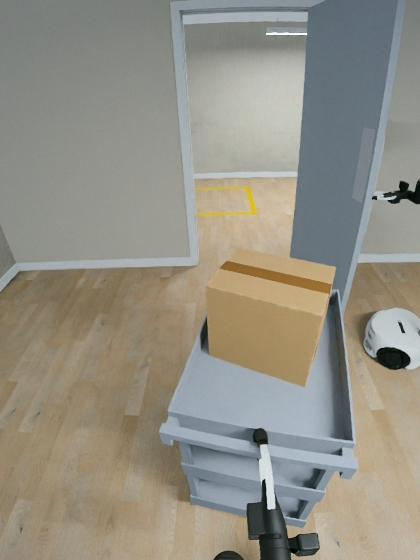

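>>> move --blocking false --r1 '{"base":{"strafe_m":0.1},"pace":"slow"}' --cameras '[]'

>>> wait --seconds 4 --cameras '[]'

>>> move --blocking false --r1 '{"base":{"translate_m":-0.4},"contact_limits":{"translate_m":0.35}}' --cameras '[]'

>>> wait --seconds 5 --cameras '[]'

>>> move --blocking false --r1 '{"base":{"strafe_m":-0.14},"pace":"slow"}' --cameras '[]'

>>> wait --seconds 4 --cameras '["r1_head_camera"]'

Scene clock: 685.83 s.
move: r1 moving
r1.turned_by_wheels: +0.000
r1.turned_by_imu: +0.000
r1.base_status: strafe_m moving
r1.motor_effort: lift_m=+14(14) arm_m=+2(4) wheel_0=-7(8) wheel_1=+8(8) wheel_2=+1(2)
r2.motor_effort: lift_m=+20(20) arm_m=-5(5) wheel_0=+12(13) wheel_1=-5(5) wheel_2=-2(3)
pictures: none

Scene clock: 687.50 s.
earlier move: r1 done
r1.turned_by_wheels: -0.001
r1.turned_by_imu: -0.001
r1.base_status: done
r1.motor_effort: lift_m=+14(14) arm_m=+3(4) wheel_0=-7(16) wheel_1=+2(8) wheel_2=-4(5)
r2.turned_by_wheels: +0.000
r2.turned_by_imu: +0.000
r2.motor_effort: lift_m=+20(20) arm_m=-5(5) wheel_0=+12(13) wheel_1=-5(5) wheel_2=-2(3)
wait: 1.67 of 4 s (r1 has come to rest)
pictures: none

Scene clock: 688.00 s.
move: r1 moving
r1.turned_by_wheels: +0.000
r1.turned_by_imu: +0.000
r1.base_status: translate_m moving
r1.motor_effort: lift_m=+14(14) arm_m=-4(4) wheel_0=-9(13) wheel_1=-8(8) wheel_2=+16(16)
r1.contact_limits: translate_m 0.35
r2.turned_by_wheels: +0.000
r2.turned_by_imu: +0.000
r2.motor_effort: lift_m=+20(20) arm_m=-5(5) wheel_0=+13(13) wheel_1=-5(5) wheel_2=-2(3)
pictures: none

Scene clock: 690.33 s.
earlier move: r1 done
r1.turned_by_wheels: +0.000
r1.turned_by_imu: +0.002
r1.base_status: done
r1.motor_effort: lift_m=+15(15) arm_m=-4(4) wheel_0=+3(13) wheel_1=-1(9) wheel_2=+3(18)
r1.contact_limits: translate_m 0.35
r2.turned_by_wheels: +0.000
r2.turned_by_imu: +0.000
r2.motor_effort: lift_m=+20(20) arm_m=-5(5) wheel_0=+12(13) wheel_1=-5(5) wheel_2=-3(3)
wait: 2.33 of 5 s (r1 has come to rest)
pictures: none

Scene clock: 690.83 s.
move: r1 moving
r1.turned_by_wheels: +0.001
r1.turned_by_imu: +0.001
r1.base_status: strafe_m moving
r1.motor_effort: lift_m=+15(15) arm_m=-4(4) wheel_0=+14(14) wheel_1=-3(7) wheel_2=+3(3)
r2.turned_by_wheels: +0.000
r2.turned_by_imu: +0.000
r2.motor_effort: lift_m=+20(20) arm_m=-5(5) wheel_0=+12(13) wheel_1=-5(5) wheel_2=-2(3)
pictures: none

Scene clock: 692.87 s.
earlier move: r1 done
r1.base_odometry: x=-4.031 y=-1.460 heading=+0.717
r1.turned_by_wheels: +0.000
r1.turned_by_imu: +0.000
r1.base_tilt: forward=-1.6 right=+1.3
r1.lidar_m: 0.38 0.43 2.28 2.18 2.25 2.91 2.80 2.93 2.63 2.54 2.61 0.40
r1.base_status: done
r1.joint_positions: lift_m=+0.682 arm_m=+0.000 wrist_yaw_rad=+0.006 wrist_pitch_rad=+0.002 wrist_roll_rad=+1.569 gripper_m=-0.029
r1.motor_effort: lift_m=+15(15) arm_m=+4(4) wheel_0=+7(16) wheel_1=-1(7) wheel_2=+1(5)
r1.servo_current: wrist_yaw_rad=59(78) wrist_pitch_rad=46(52) wrist_roll_rad=52(65) gripper_m=46(59)
r1.hand_pose: x=+0.4598 y=-0.0858 z=+0.8600 quat_wxyz=(+0.708, +0.706, +0.003, +0.001) (m; r1's base frame)
r1.wrist_depth_mm: - - - 165 225 1661 1229 / - - - 167 228 1618 - / - - 530 167 229 - - / - 433 436 168 230 - - / - 455 455 170 231 - - / - 477 466 171 232 - - / - 484 488 172 235 - -
r2.base_odometry: x=-3.483 y=+0.071 heading=-2.934
r2.turned_by_wheels: +0.000
r2.turned_by_imu: +0.000
r2.base_tilt: forward=-0.6 right=+0.0
r2.lidar_m: 1.11 0.35 0.36 3.27 1.13 1.10 - 2.09 1.50 1.41 1.47 1.19
r2.joint_positions: lift_m=+0.790 arm_m=+0.100 wrist_yaw_rad=+1.699 wrist_pitch_rad=+0.001 wrist_roll_rad=+0.000 gripper_m=-0.029
r2.motor_effort: lift_m=+20(20) arm_m=-5(5) wheel_0=+13(13) wheel_1=-5(5) wheel_2=-3(3)
r2.servo_current: wrist_yaw_rad=46(59) wrist_pitch_rad=39(46) wrist_roll_rad=39(65) gripper_m=117(124)
r2.hand_pose: x=+0.3207 y=+0.2972 z=+0.9677 quat_wxyz=(+0.660, +0.000, +0.000, +0.751) (m; r2's base frame)
r2.wrist_depth_mm: - - - 179 - - - / - - - 179 - - - / - - - 180 - - - / - - - 181 - - - / - - - 187 - - - / - - 183 187 178 - - / - - - 112 - - -
wait: 2.03 of 4 s (r1 has come to rest)
pictures: r1_head_camera

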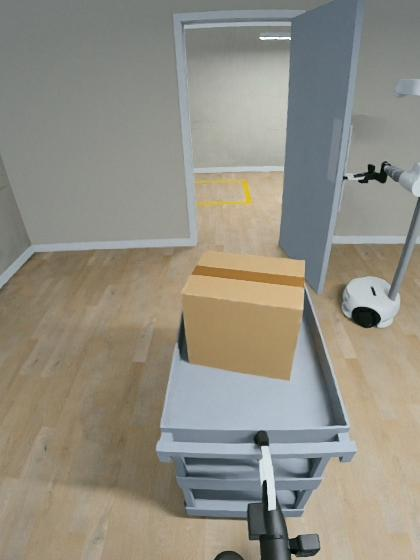

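>>> move --blocking false --r1 '{"base":{"strafe_m":-0.03},"pace":"slow"}' --cameras '[]'

>>> wait --seconds 4 --cameras '[]'

>>> move --blocking false --r1 '{"base":{"translate_m":0.4},"contact_limits":{"translate_m":0.35}}' --cameras '[]'

>>> wait --seconds 4 --cameras '["r1_head_camera"]'

Scene clock: 698.80 s.
move: r1 moving
r1.turned_by_wheels: +0.000
r1.turned_by_imu: +0.000
r1.base_status: strafe_m moving
r1.motor_effort: lift_m=+14(15) arm_m=+4(4) wheel_0=+10(13) wheel_1=-5(5) wheel_2=-1(2)
r2.motor_effort: lift_m=+20(20) arm_m=-5(5) wheel_0=+12(13) wheel_1=-4(5) wheel_2=-3(3)
pictures: none

Scene clock: 699.60 s.
earlier move: r1 done
r1.turned_by_wheels: +0.000
r1.turned_by_imu: +0.000
r1.base_status: done
r1.motor_effort: lift_m=+15(15) arm_m=+4(4) wheel_0=+8(13) wheel_1=-1(5) wheel_2=+0(2)
r2.turned_by_wheels: +0.000
r2.turned_by_imu: +0.000
r2.motor_effort: lift_m=+20(20) arm_m=-5(5) wheel_0=+12(13) wheel_1=-5(5) wheel_2=-2(3)
wait: 0.80 of 4 s (r1 has come to rest)
pictures: none

Scene clock: 700.10 s.
move: r1 moving
r1.turned_by_wheels: +0.000
r1.turned_by_imu: +0.000
r1.base_status: translate_m moving
r1.motor_effort: lift_m=+14(15) arm_m=+4(4) wheel_0=+9(13) wheel_1=+7(9) wheel_2=-15(15)
r1.contact_limits: translate_m 0.35
r2.turned_by_wheels: +0.000
r2.turned_by_imu: +0.000
r2.motor_effort: lift_m=+20(20) arm_m=-5(5) wheel_0=+13(13) wheel_1=-5(5) wheel_2=-3(3)
pictures: none

Scene clock: 702.40 s.
earlier move: r1 done
r1.base_odometry: x=-3.710 y=-1.220 heading=+0.718
r1.turned_by_wheels: +0.000
r1.turned_by_imu: -0.003
r1.base_tilt: forward=-1.6 right=+1.3
r1.lidar_m: 0.35 0.37 2.32 2.20 2.30 3.16 3.24 3.31 2.60 2.49 2.60 0.44
r1.base_status: done
r1.joint_positions: lift_m=+0.682 arm_m=+0.000 wrist_yaw_rad=-0.010 wrist_pitch_rad=+0.002 wrist_roll_rad=+1.569 gripper_m=-0.029
r1.motor_effort: lift_m=+14(15) arm_m=+4(4) wheel_0=-2(13) wheel_1=+0(9) wheel_2=-2(22)
r1.servo_current: wrist_yaw_rad=65(85) wrist_pitch_rad=46(52) wrist_roll_rad=52(65) gripper_m=46(59)
r1.contact_limits: translate_m 0.35
r1.hand_pose: x=+0.4584 y=-0.0902 z=+0.8599 quat_wxyz=(+0.708, +0.706, -0.003, -0.004) (m; r1's base frame)
r1.wrist_depth_mm: - - - 200 267 279 1098 / - - - 255 258 1537 1205 / - - - 188 250 1756 - / - - 445 182 243 854 - / - 442 442 176 236 - - / - 442 445 172 230 809 - / - 442 445 168 223 - -
r2.base_odometry: x=-3.483 y=+0.071 heading=-2.934
r2.turned_by_wheels: +0.000
r2.turned_by_imu: +0.000
r2.base_tilt: forward=-0.6 right=+0.0
r2.lidar_m: 1.12 0.39 0.34 3.29 0.91 1.08 - 2.09 1.47 1.38 1.46 1.17
r2.joint_positions: lift_m=+0.790 arm_m=+0.100 wrist_yaw_rad=+1.699 wrist_pitch_rad=+0.001 wrist_roll_rad=+0.000 gripper_m=-0.029
r2.motor_effort: lift_m=+20(20) arm_m=-5(5) wheel_0=+13(13) wheel_1=-5(5) wheel_2=-3(3)
r2.servo_current: wrist_yaw_rad=26(59) wrist_pitch_rad=39(46) wrist_roll_rad=52(59) gripper_m=111(117)
r2.hand_pose: x=+0.3207 y=+0.2972 z=+0.9677 quat_wxyz=(+0.660, +0.000, +0.000, +0.751) (m; r2's base frame)
r2.wrist_depth_mm: - - - 179 - - - / - - - 179 - - - / - - - 180 - - - / 1078 - - 180 - - - / 1042 - - 187 - - - / - - 183 188 178 - - / - 136 - 112 - - -
wait: 2.30 of 4 s (r1 has come to rest)
pictures: r1_head_camera

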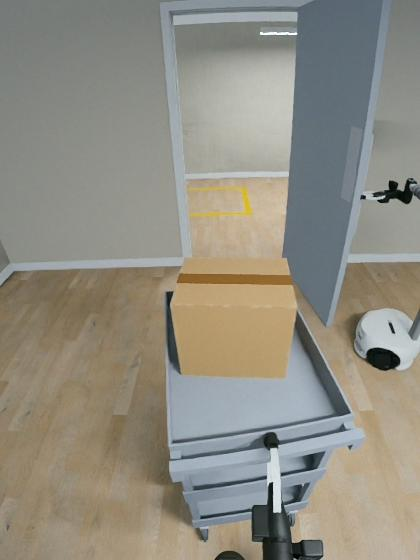

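>>> move --blocking false --r1 '{"base":{"strafe_m":0.19},"pace":"slow"}' --cameras '[]'

>>> wait --seconds 4 --cameras '[]'

>>> move --blocking false --r1 '{"base":{"translate_m":0.25},"contact_limits":{"translate_m":0.35}}' --cameras '[]'

>>> wait --seconds 4 --cameras '[]'

>>> wait --seconds 0 --cameras '["r1_head_camera"]'

Scene clock: 709.20 s.
move: r1 moving
r1.turned_by_wheels: -0.001
r1.turned_by_imu: -0.001
r1.base_status: strafe_m moving
r1.motor_effort: lift_m=+15(15) arm_m=+4(4) wheel_0=-15(15) wheel_1=+7(7) wheel_2=-4(4)
r2.motor_effort: lift_m=+20(20) arm_m=-5(5) wheel_0=+13(13) wheel_1=-5(5) wheel_2=-2(3)
pictures: none

Scene clock: 711.73 s.
earlier move: r1 done
r1.turned_by_wheels: +0.001
r1.turned_by_imu: +0.001
r1.base_status: done
r1.motor_effort: lift_m=+15(15) arm_m=-1(4) wheel_0=-6(15) wheel_1=+2(7) wheel_2=+0(5)
r2.turned_by_wheels: +0.000
r2.turned_by_imu: +0.000
r2.motor_effort: lift_m=+20(20) arm_m=-4(5) wheel_0=+13(13) wheel_1=-5(5) wheel_2=-2(3)
wait: 2.53 of 4 s (r1 has come to rest)
pictures: none

Scene clock: 712.23 s.
move: r1 moving
r1.turned_by_wheels: +0.000
r1.turned_by_imu: +0.000
r1.base_status: translate_m moving
r1.motor_effort: lift_m=+14(15) arm_m=+4(4) wheel_0=+10(10) wheel_1=+7(7) wheel_2=-17(18)
r1.contact_limits: translate_m 0.35
r2.turned_by_wheels: +0.000
r2.turned_by_imu: +0.000
r2.motor_effort: lift_m=+20(20) arm_m=-5(5) wheel_0=+13(13) wheel_1=-5(5) wheel_2=-2(3)
pictures: none

Scene clock: 714.03 s.
earlier move: r1 done
r1.turned_by_wheels: +0.001
r1.turned_by_imu: +0.001
r1.base_status: done
r1.motor_effort: lift_m=+14(15) arm_m=+1(4) wheel_0=+3(12) wheel_1=+2(9) wheel_2=+1(18)
r1.contact_limits: translate_m 0.35
r2.turned_by_wheels: +0.000
r2.turned_by_imu: +0.000
r2.motor_effort: lift_m=+20(20) arm_m=-5(5) wheel_0=+12(13) wheel_1=-5(5) wheel_2=-3(3)
wait: 1.80 of 4 s (r1 has come to rest)
pictures: none

Scene clock: 714.03 s.
r1.base_odometry: x=-3.647 y=-0.912 heading=+0.718
r1.turned_by_wheels: +0.000
r1.turned_by_imu: +0.000
r1.base_tilt: forward=-1.6 right=+1.3
r1.lidar_m: 0.37 0.38 2.10 2.02 2.13 2.92 3.51 3.60 2.79 2.69 1.53 0.44
r1.base_status: done
r1.joint_positions: lift_m=+0.682 arm_m=+0.000 wrist_yaw_rad=+0.006 wrist_pitch_rad=+0.002 wrist_roll_rad=+1.569 gripper_m=-0.029
r1.motor_effort: lift_m=+14(15) arm_m=+1(4) wheel_0=+3(12) wheel_1=+2(9) wheel_2=+1(18)
r1.servo_current: wrist_yaw_rad=65(72) wrist_pitch_rad=46(52) wrist_roll_rad=59(65) gripper_m=52(59)
r1.contact_limits: translate_m 0.35
r1.hand_pose: x=+0.4598 y=-0.0856 z=+0.8599 quat_wxyz=(+0.708, +0.706, +0.003, +0.001) (m; r1's base frame)
r1.wrist_depth_mm: - - - 175 237 1537 1205 / - - - 175 236 1756 - / - - - 174 236 842 - / - 433 439 173 235 - - / - 452 449 172 233 - - / - 462 455 171 232 809 - / - 469 473 171 230 - -
r2.base_odometry: x=-3.483 y=+0.071 heading=-2.934
r2.turned_by_wheels: +0.000
r2.turned_by_imu: +0.000
r2.base_tilt: forward=-0.7 right=+0.1
r2.lidar_m: 1.10 0.39 0.34 0.99 1.01 1.49 - 2.10 1.50 1.40 1.47 1.19
r2.joint_positions: lift_m=+0.790 arm_m=+0.100 wrist_yaw_rad=+1.699 wrist_pitch_rad=+0.001 wrist_roll_rad=+0.000 gripper_m=-0.029
r2.motor_effort: lift_m=+20(20) arm_m=-5(5) wheel_0=+12(13) wheel_1=-5(5) wheel_2=-3(3)
r2.servo_current: wrist_yaw_rad=39(59) wrist_pitch_rad=39(46) wrist_roll_rad=52(59) gripper_m=117(117)
r2.hand_pose: x=+0.3207 y=+0.2972 z=+0.9677 quat_wxyz=(+0.660, +0.000, +0.000, +0.751) (m; r2's base frame)
r2.wrist_depth_mm: - - - 178 - - - / - - - 179 - - - / - - - 180 - - - / - 1118 - 180 - - - / - 1138 - 187 - - - / - - 182 187 178 - - / - 129 - 112 - - -
pictures: r1_head_camera

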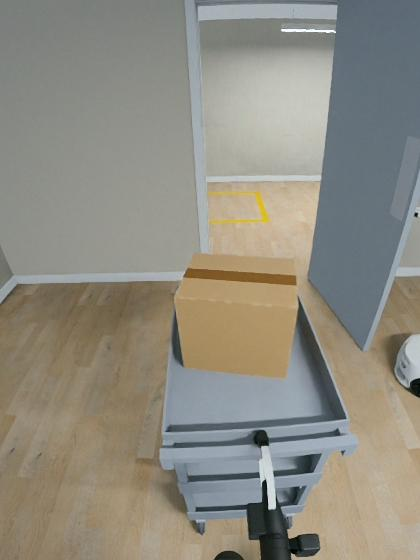

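>>> move --blocking false --r1 '{"base":{"strafe_m":-0.26},"pace":"slow"}' --cameras '[]'

>>> wait --seconds 4 --cameras '[]'

>>> move --blocking false --r1 '{"base":{"translate_m":-0.7},"contact_limits":{"translate_m":0.35}}' --cameras '[]'

>>> wait --seconds 5 --cameras '["r1_head_camera"]'

Scene clock: 723.77 s.
move: r1 moving
r1.turned_by_wheels: +0.001
r1.turned_by_imu: +0.001
r1.base_status: strafe_m moving
r1.motor_effort: lift_m=+14(15) arm_m=+4(4) wheel_0=+15(15) wheel_1=-5(7) wheel_2=+0(3)
r2.motor_effort: lift_m=+20(20) arm_m=-5(5) wheel_0=+12(13) wheel_1=-5(5) wheel_2=-2(3)
pictures: none

Scene clock: 727.00 s.
earlier move: r1 done
r1.turned_by_wheels: +0.000
r1.turned_by_imu: +0.000
r1.base_status: done
r1.motor_effort: lift_m=+14(15) arm_m=-4(4) wheel_0=+4(15) wheel_1=-3(7) wheel_2=+6(8)
r2.turned_by_wheels: +0.000
r2.turned_by_imu: +0.000
r2.motor_effort: lift_m=+20(20) arm_m=-5(5) wheel_0=+13(13) wheel_1=-5(5) wheel_2=-3(3)
wait: 3.23 of 4 s (r1 has come to rest)
pictures: none

Scene clock: 727.50 s.
move: r1 moving
r1.turned_by_wheels: +0.000
r1.turned_by_imu: +0.000
r1.base_status: translate_m moving
r1.motor_effort: lift_m=+15(15) arm_m=-4(4) wheel_0=-5(7) wheel_1=-8(8) wheel_2=+15(17)
r1.contact_limits: translate_m 0.35
r2.turned_by_wheels: +0.000
r2.turned_by_imu: +0.000
r2.motor_effort: lift_m=+20(20) arm_m=-5(5) wheel_0=+12(13) wheel_1=-5(5) wheel_2=-3(3)
pictures: none

Scene clock: 730.80 s.
earlier move: r1 done
r1.base_odometry: x=-4.003 y=-1.568 heading=+0.718
r1.turned_by_wheels: -0.001
r1.turned_by_imu: -0.002
r1.base_tilt: forward=-1.6 right=+1.3
r1.lidar_m: 0.35 0.39 2.39 2.27 2.37 2.82 2.74 2.89 2.54 2.43 2.53 0.40
r1.base_status: done
r1.joint_positions: lift_m=+0.682 arm_m=+0.000 wrist_yaw_rad=-0.002 wrist_pitch_rad=+0.002 wrist_roll_rad=+1.569 gripper_m=-0.029
r1.motor_effort: lift_m=+15(15) arm_m=+4(4) wheel_0=-5(13) wheel_1=-2(9) wheel_2=-2(17)
r1.servo_current: wrist_yaw_rad=59(78) wrist_pitch_rad=39(52) wrist_roll_rad=39(65) gripper_m=52(59)
r1.contact_limits: translate_m 0.35
r1.hand_pose: x=+0.4591 y=-0.0881 z=+0.8598 quat_wxyz=(+0.708, +0.706, +0.000, -0.002) (m; r1's base frame)
r1.wrist_depth_mm: - - - 193 257 1537 1160 / - - - 188 251 1756 1182 / - - - 183 247 1618 - / - 445 439 180 240 854 - / - 445 445 176 236 - - / - 449 445 172 231 820 - / - 452 455 170 226 - -
r2.base_odometry: x=-3.483 y=+0.071 heading=-2.934
r2.turned_by_wheels: +0.000
r2.turned_by_imu: +0.000
r2.base_tilt: forward=-0.7 right=+0.0
r2.lidar_m: 1.08 0.38 0.35 3.27 1.20 1.10 - 2.09 1.50 1.39 1.45 1.17
r2.joint_positions: lift_m=+0.790 arm_m=+0.100 wrist_yaw_rad=+1.699 wrist_pitch_rad=+0.001 wrist_roll_rad=+0.000 gripper_m=-0.029
r2.motor_effort: lift_m=+20(20) arm_m=-5(5) wheel_0=+13(13) wheel_1=-5(6) wheel_2=-2(3)
r2.servo_current: wrist_yaw_rad=39(65) wrist_pitch_rad=39(46) wrist_roll_rad=52(59) gripper_m=117(117)
r2.hand_pose: x=+0.3207 y=+0.2972 z=+0.9677 quat_wxyz=(+0.660, +0.000, +0.000, +0.751) (m; r2's base frame)
r2.wrist_depth_mm: - - - 179 - - - / - - - 178 - - - / - - - 180 - - - / - - - 180 - - - / - - - 187 - - - / - - 182 187 178 - - / - - - 112 - - -
wait: 3.30 of 5 s (r1 has come to rest)
pictures: r1_head_camera

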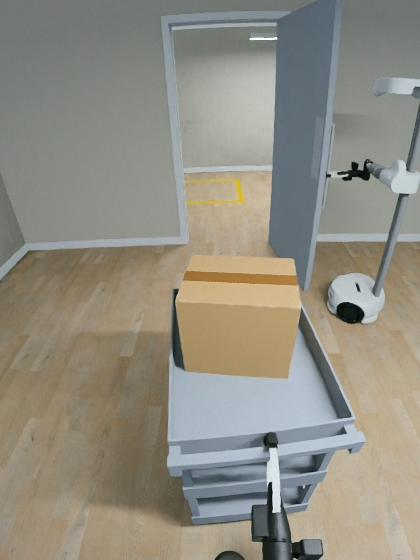

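>>> move --blocking false --r1 '{"base":{"strafe_m":0.085},"pace":"slow"}' --cameras '[]'

>>> wait --seconds 4 --cameras '[]'

>>> move --blocking false --r1 '{"base":{"translate_m":0.2},"contact_limits":{"translate_m":0.35}}' --cameras '[]'

>>> wait --seconds 4 --cameras '[]'

>>> wait --seconds 0 --cameras '["r1_head_camera"]'

Scene clock: 739.27 s.
move: r1 moving
r1.turned_by_wheels: -0.001
r1.turned_by_imu: -0.001
r1.base_status: strafe_m moving
r1.motor_effort: lift_m=+15(15) arm_m=+4(4) wheel_0=-14(16) wheel_1=+5(6) wheel_2=-2(2)
r2.motor_effort: lift_m=+20(20) arm_m=-5(5) wheel_0=+13(13) wheel_1=-5(5) wheel_2=-2(3)
pictures: none

Scene clock: 740.77 s.
earlier move: r1 done
r1.turned_by_wheels: +0.000
r1.turned_by_imu: +0.000
r1.base_status: done
r1.motor_effort: lift_m=+15(15) arm_m=+4(4) wheel_0=-6(16) wheel_1=+1(6) wheel_2=-4(5)
r2.turned_by_wheels: +0.000
r2.turned_by_imu: +0.000
r2.motor_effort: lift_m=+20(20) arm_m=-5(5) wheel_0=+12(13) wheel_1=-5(6) wheel_2=-2(3)
wait: 1.50 of 4 s (r1 has come to rest)
pictures: none

Scene clock: 741.27 s.
move: r1 moving
r1.turned_by_wheels: +0.000
r1.turned_by_imu: +0.000
r1.base_status: translate_m moving
r1.motor_effort: lift_m=+14(15) arm_m=+4(4) wheel_0=+6(8) wheel_1=+5(8) wheel_2=-16(17)
r1.contact_limits: translate_m 0.35
r2.turned_by_wheels: +0.000
r2.turned_by_imu: +0.000
r2.motor_effort: lift_m=+20(20) arm_m=-5(5) wheel_0=+13(13) wheel_1=-5(5) wheel_2=-2(3)
pictures: none

Scene clock: 742.83 s.
earlier move: r1 done
r1.turned_by_wheels: +0.001
r1.turned_by_imu: +0.001
r1.base_status: done
r1.motor_effort: lift_m=+14(15) arm_m=-2(4) wheel_0=+8(12) wheel_1=+4(8) wheel_2=-1(17)
r1.contact_limits: translate_m 0.35
r2.turned_by_wheels: +0.000
r2.turned_by_imu: +0.000
r2.motor_effort: lift_m=+20(20) arm_m=-5(5) wheel_0=+12(13) wheel_1=-5(5) wheel_2=-3(3)
wait: 1.57 of 4 s (r1 has come to rest)
pictures: none

Scene clock: 742.83 s.
r1.base_odometry: x=-3.908 y=-1.373 heading=+0.718
r1.turned_by_wheels: +0.000
r1.turned_by_imu: +0.000
r1.base_tilt: forward=-1.6 right=+1.3
r1.lidar_m: 0.39 0.44 2.29 2.20 2.27 3.07 2.94 3.10 2.64 2.51 2.61 0.42
r1.base_status: done
r1.joint_positions: lift_m=+0.682 arm_m=+0.000 wrist_yaw_rad=+0.001 wrist_pitch_rad=+0.002 wrist_roll_rad=+1.569 gripper_m=-0.029
r1.motor_effort: lift_m=+14(15) arm_m=-2(4) wheel_0=+8(12) wheel_1=+4(8) wheel_2=-1(17)
r1.servo_current: wrist_yaw_rad=52(78) wrist_pitch_rad=39(46) wrist_roll_rad=46(72) gripper_m=59(59)
r1.contact_limits: translate_m 0.35
r1.hand_pose: x=+0.4594 y=-0.0871 z=+0.8598 quat_wxyz=(+0.708, +0.706, +0.001, +0.000) (m; r1's base frame)
r1.wrist_depth_mm: - - - 147 204 1576 - / - - 488 151 210 768 - / - 413 415 154 215 - - / - 436 439 159 220 - - / - 469 466 163 229 - - / - - 488 168 231 - - / - - 183 172 242 - -
r2.base_odometry: x=-3.483 y=+0.071 heading=-2.934
r2.turned_by_wheels: +0.000
r2.turned_by_imu: +0.000
r2.base_tilt: forward=-0.6 right=+0.1
r2.lidar_m: 1.11 0.37 0.34 3.28 0.96 0.95 - 2.09 1.49 1.41 1.45 1.18
r2.joint_positions: lift_m=+0.790 arm_m=+0.100 wrist_yaw_rad=+1.699 wrist_pitch_rad=+0.001 wrist_roll_rad=+0.000 gripper_m=-0.029
r2.motor_effort: lift_m=+20(20) arm_m=-5(5) wheel_0=+12(13) wheel_1=-5(5) wheel_2=-3(3)
r2.servo_current: wrist_yaw_rad=46(59) wrist_pitch_rad=46(52) wrist_roll_rad=33(52) gripper_m=111(117)
r2.hand_pose: x=+0.3207 y=+0.2972 z=+0.9677 quat_wxyz=(+0.660, +0.000, +0.000, +0.751) (m; r2's base frame)
r2.wrist_depth_mm: - - - 179 - - - / - - - 179 - - - / - - - 179 - - - / - - - 181 - - - / - - - 187 - - - / - - 182 187 177 - - / 1308 1921 - 112 - - -
pictures: r1_head_camera

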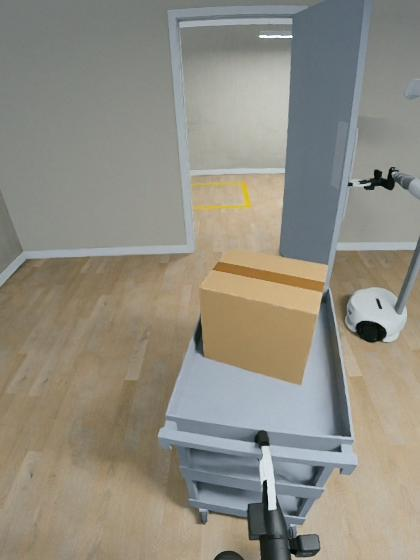

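>>> move --blocking false --r1 '{"base":{"translate_m":0.2,"strafe_m":-0.1},"contact_limits":{"translate_m":0.35}}' --cameras '[]'

>>> wait --seconds 4 --cameras '[]'

>>> wait --seconds 0 --cameras '["r1_head_camera"]'

Scene clock: 751.03 s.
move: r1 moving
r1.turned_by_wheels: +0.001
r1.turned_by_imu: +0.001
r1.base_status: translate_m moving; strafe_m moving
r1.motor_effort: lift_m=+15(15) arm_m=+3(4) wheel_0=+14(20) wheel_1=+5(8) wheel_2=-10(13)
r1.contact_limits: translate_m 0.35
r2.motor_effort: lift_m=+20(20) arm_m=-5(5) wheel_0=+13(13) wheel_1=-5(5) wheel_2=-3(3)
pictures: none

Scene clock: 752.60 s.
earlier move: r1 done
r1.turned_by_wheels: +0.000
r1.turned_by_imu: +0.001
r1.base_status: done
r1.motor_effort: lift_m=+15(15) arm_m=+0(4) wheel_0=+7(20) wheel_1=+5(8) wheel_2=+3(13)
r1.contact_limits: translate_m 0.35
r2.turned_by_wheels: +0.000
r2.turned_by_imu: +0.000
r2.motor_effort: lift_m=+20(20) arm_m=-5(5) wheel_0=+12(13) wheel_1=-4(5) wheel_2=-2(3)
wait: 1.57 of 4 s (r1 has come to rest)
pictures: none

Scene clock: 752.60 s.
r1.base_odometry: x=-3.692 y=-1.317 heading=+0.719
r1.turned_by_wheels: +0.000
r1.turned_by_imu: +0.000
r1.base_tilt: forward=-1.6 right=+1.2
r1.lidar_m: 0.40 0.40 2.40 2.29 2.36 3.23 3.17 3.28 2.51 2.41 2.52 0.40
r1.base_status: done
r1.joint_positions: lift_m=+0.682 arm_m=+0.000 wrist_yaw_rad=+0.004 wrist_pitch_rad=+0.002 wrist_roll_rad=+1.569 gripper_m=-0.029
r1.motor_effort: lift_m=+15(15) arm_m=+0(4) wheel_0=+7(20) wheel_1=+5(8) wheel_2=+3(13)
r1.servo_current: wrist_yaw_rad=59(72) wrist_pitch_rad=46(52) wrist_roll_rad=46(72) gripper_m=52(65)
r1.contact_limits: translate_m 0.35
r1.hand_pose: x=+0.4596 y=-0.0864 z=+0.8598 quat_wxyz=(+0.708, +0.706, +0.002, +0.000) (m; r1's base frame)
r1.wrist_depth_mm: - - - 165 224 1618 1205 / - - - 166 227 778 - / - - 549 167 228 - - / - 430 433 168 229 - - / - 455 452 169 231 - - / - 473 466 170 234 - - / - 480 492 171 235 - -
r2.base_odometry: x=-3.483 y=+0.071 heading=-2.934
r2.turned_by_wheels: +0.000
r2.turned_by_imu: +0.000
r2.base_tilt: forward=-0.6 right=+0.0
r2.lidar_m: 1.11 0.36 0.36 3.26 0.79 0.93 - 2.08 1.49 1.40 1.46 1.17
r2.joint_positions: lift_m=+0.790 arm_m=+0.100 wrist_yaw_rad=+1.699 wrist_pitch_rad=+0.001 wrist_roll_rad=+0.000 gripper_m=-0.029
r2.motor_effort: lift_m=+20(20) arm_m=-5(5) wheel_0=+12(13) wheel_1=-4(5) wheel_2=-2(3)
r2.servo_current: wrist_yaw_rad=52(59) wrist_pitch_rad=39(46) wrist_roll_rad=52(65) gripper_m=111(117)
r2.hand_pose: x=+0.3207 y=+0.2972 z=+0.9677 quat_wxyz=(+0.660, +0.000, +0.000, +0.751) (m; r2's base frame)
r2.wrist_depth_mm: - - - 178 - - - / - - - 179 - - - / - - - 180 - - - / 1118 - - 180 - - - / 1060 - - 187 - - - / - - 182 187 178 - - / - 144 - 112 - - -
pictures: r1_head_camera

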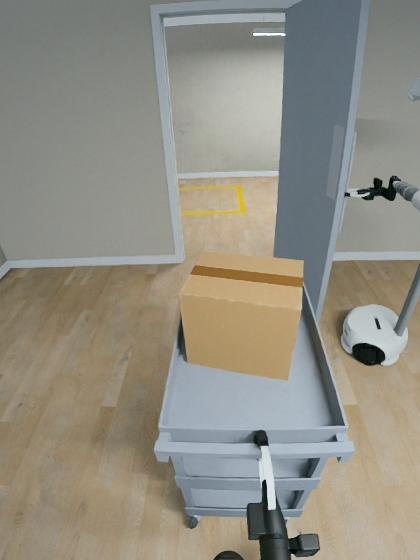

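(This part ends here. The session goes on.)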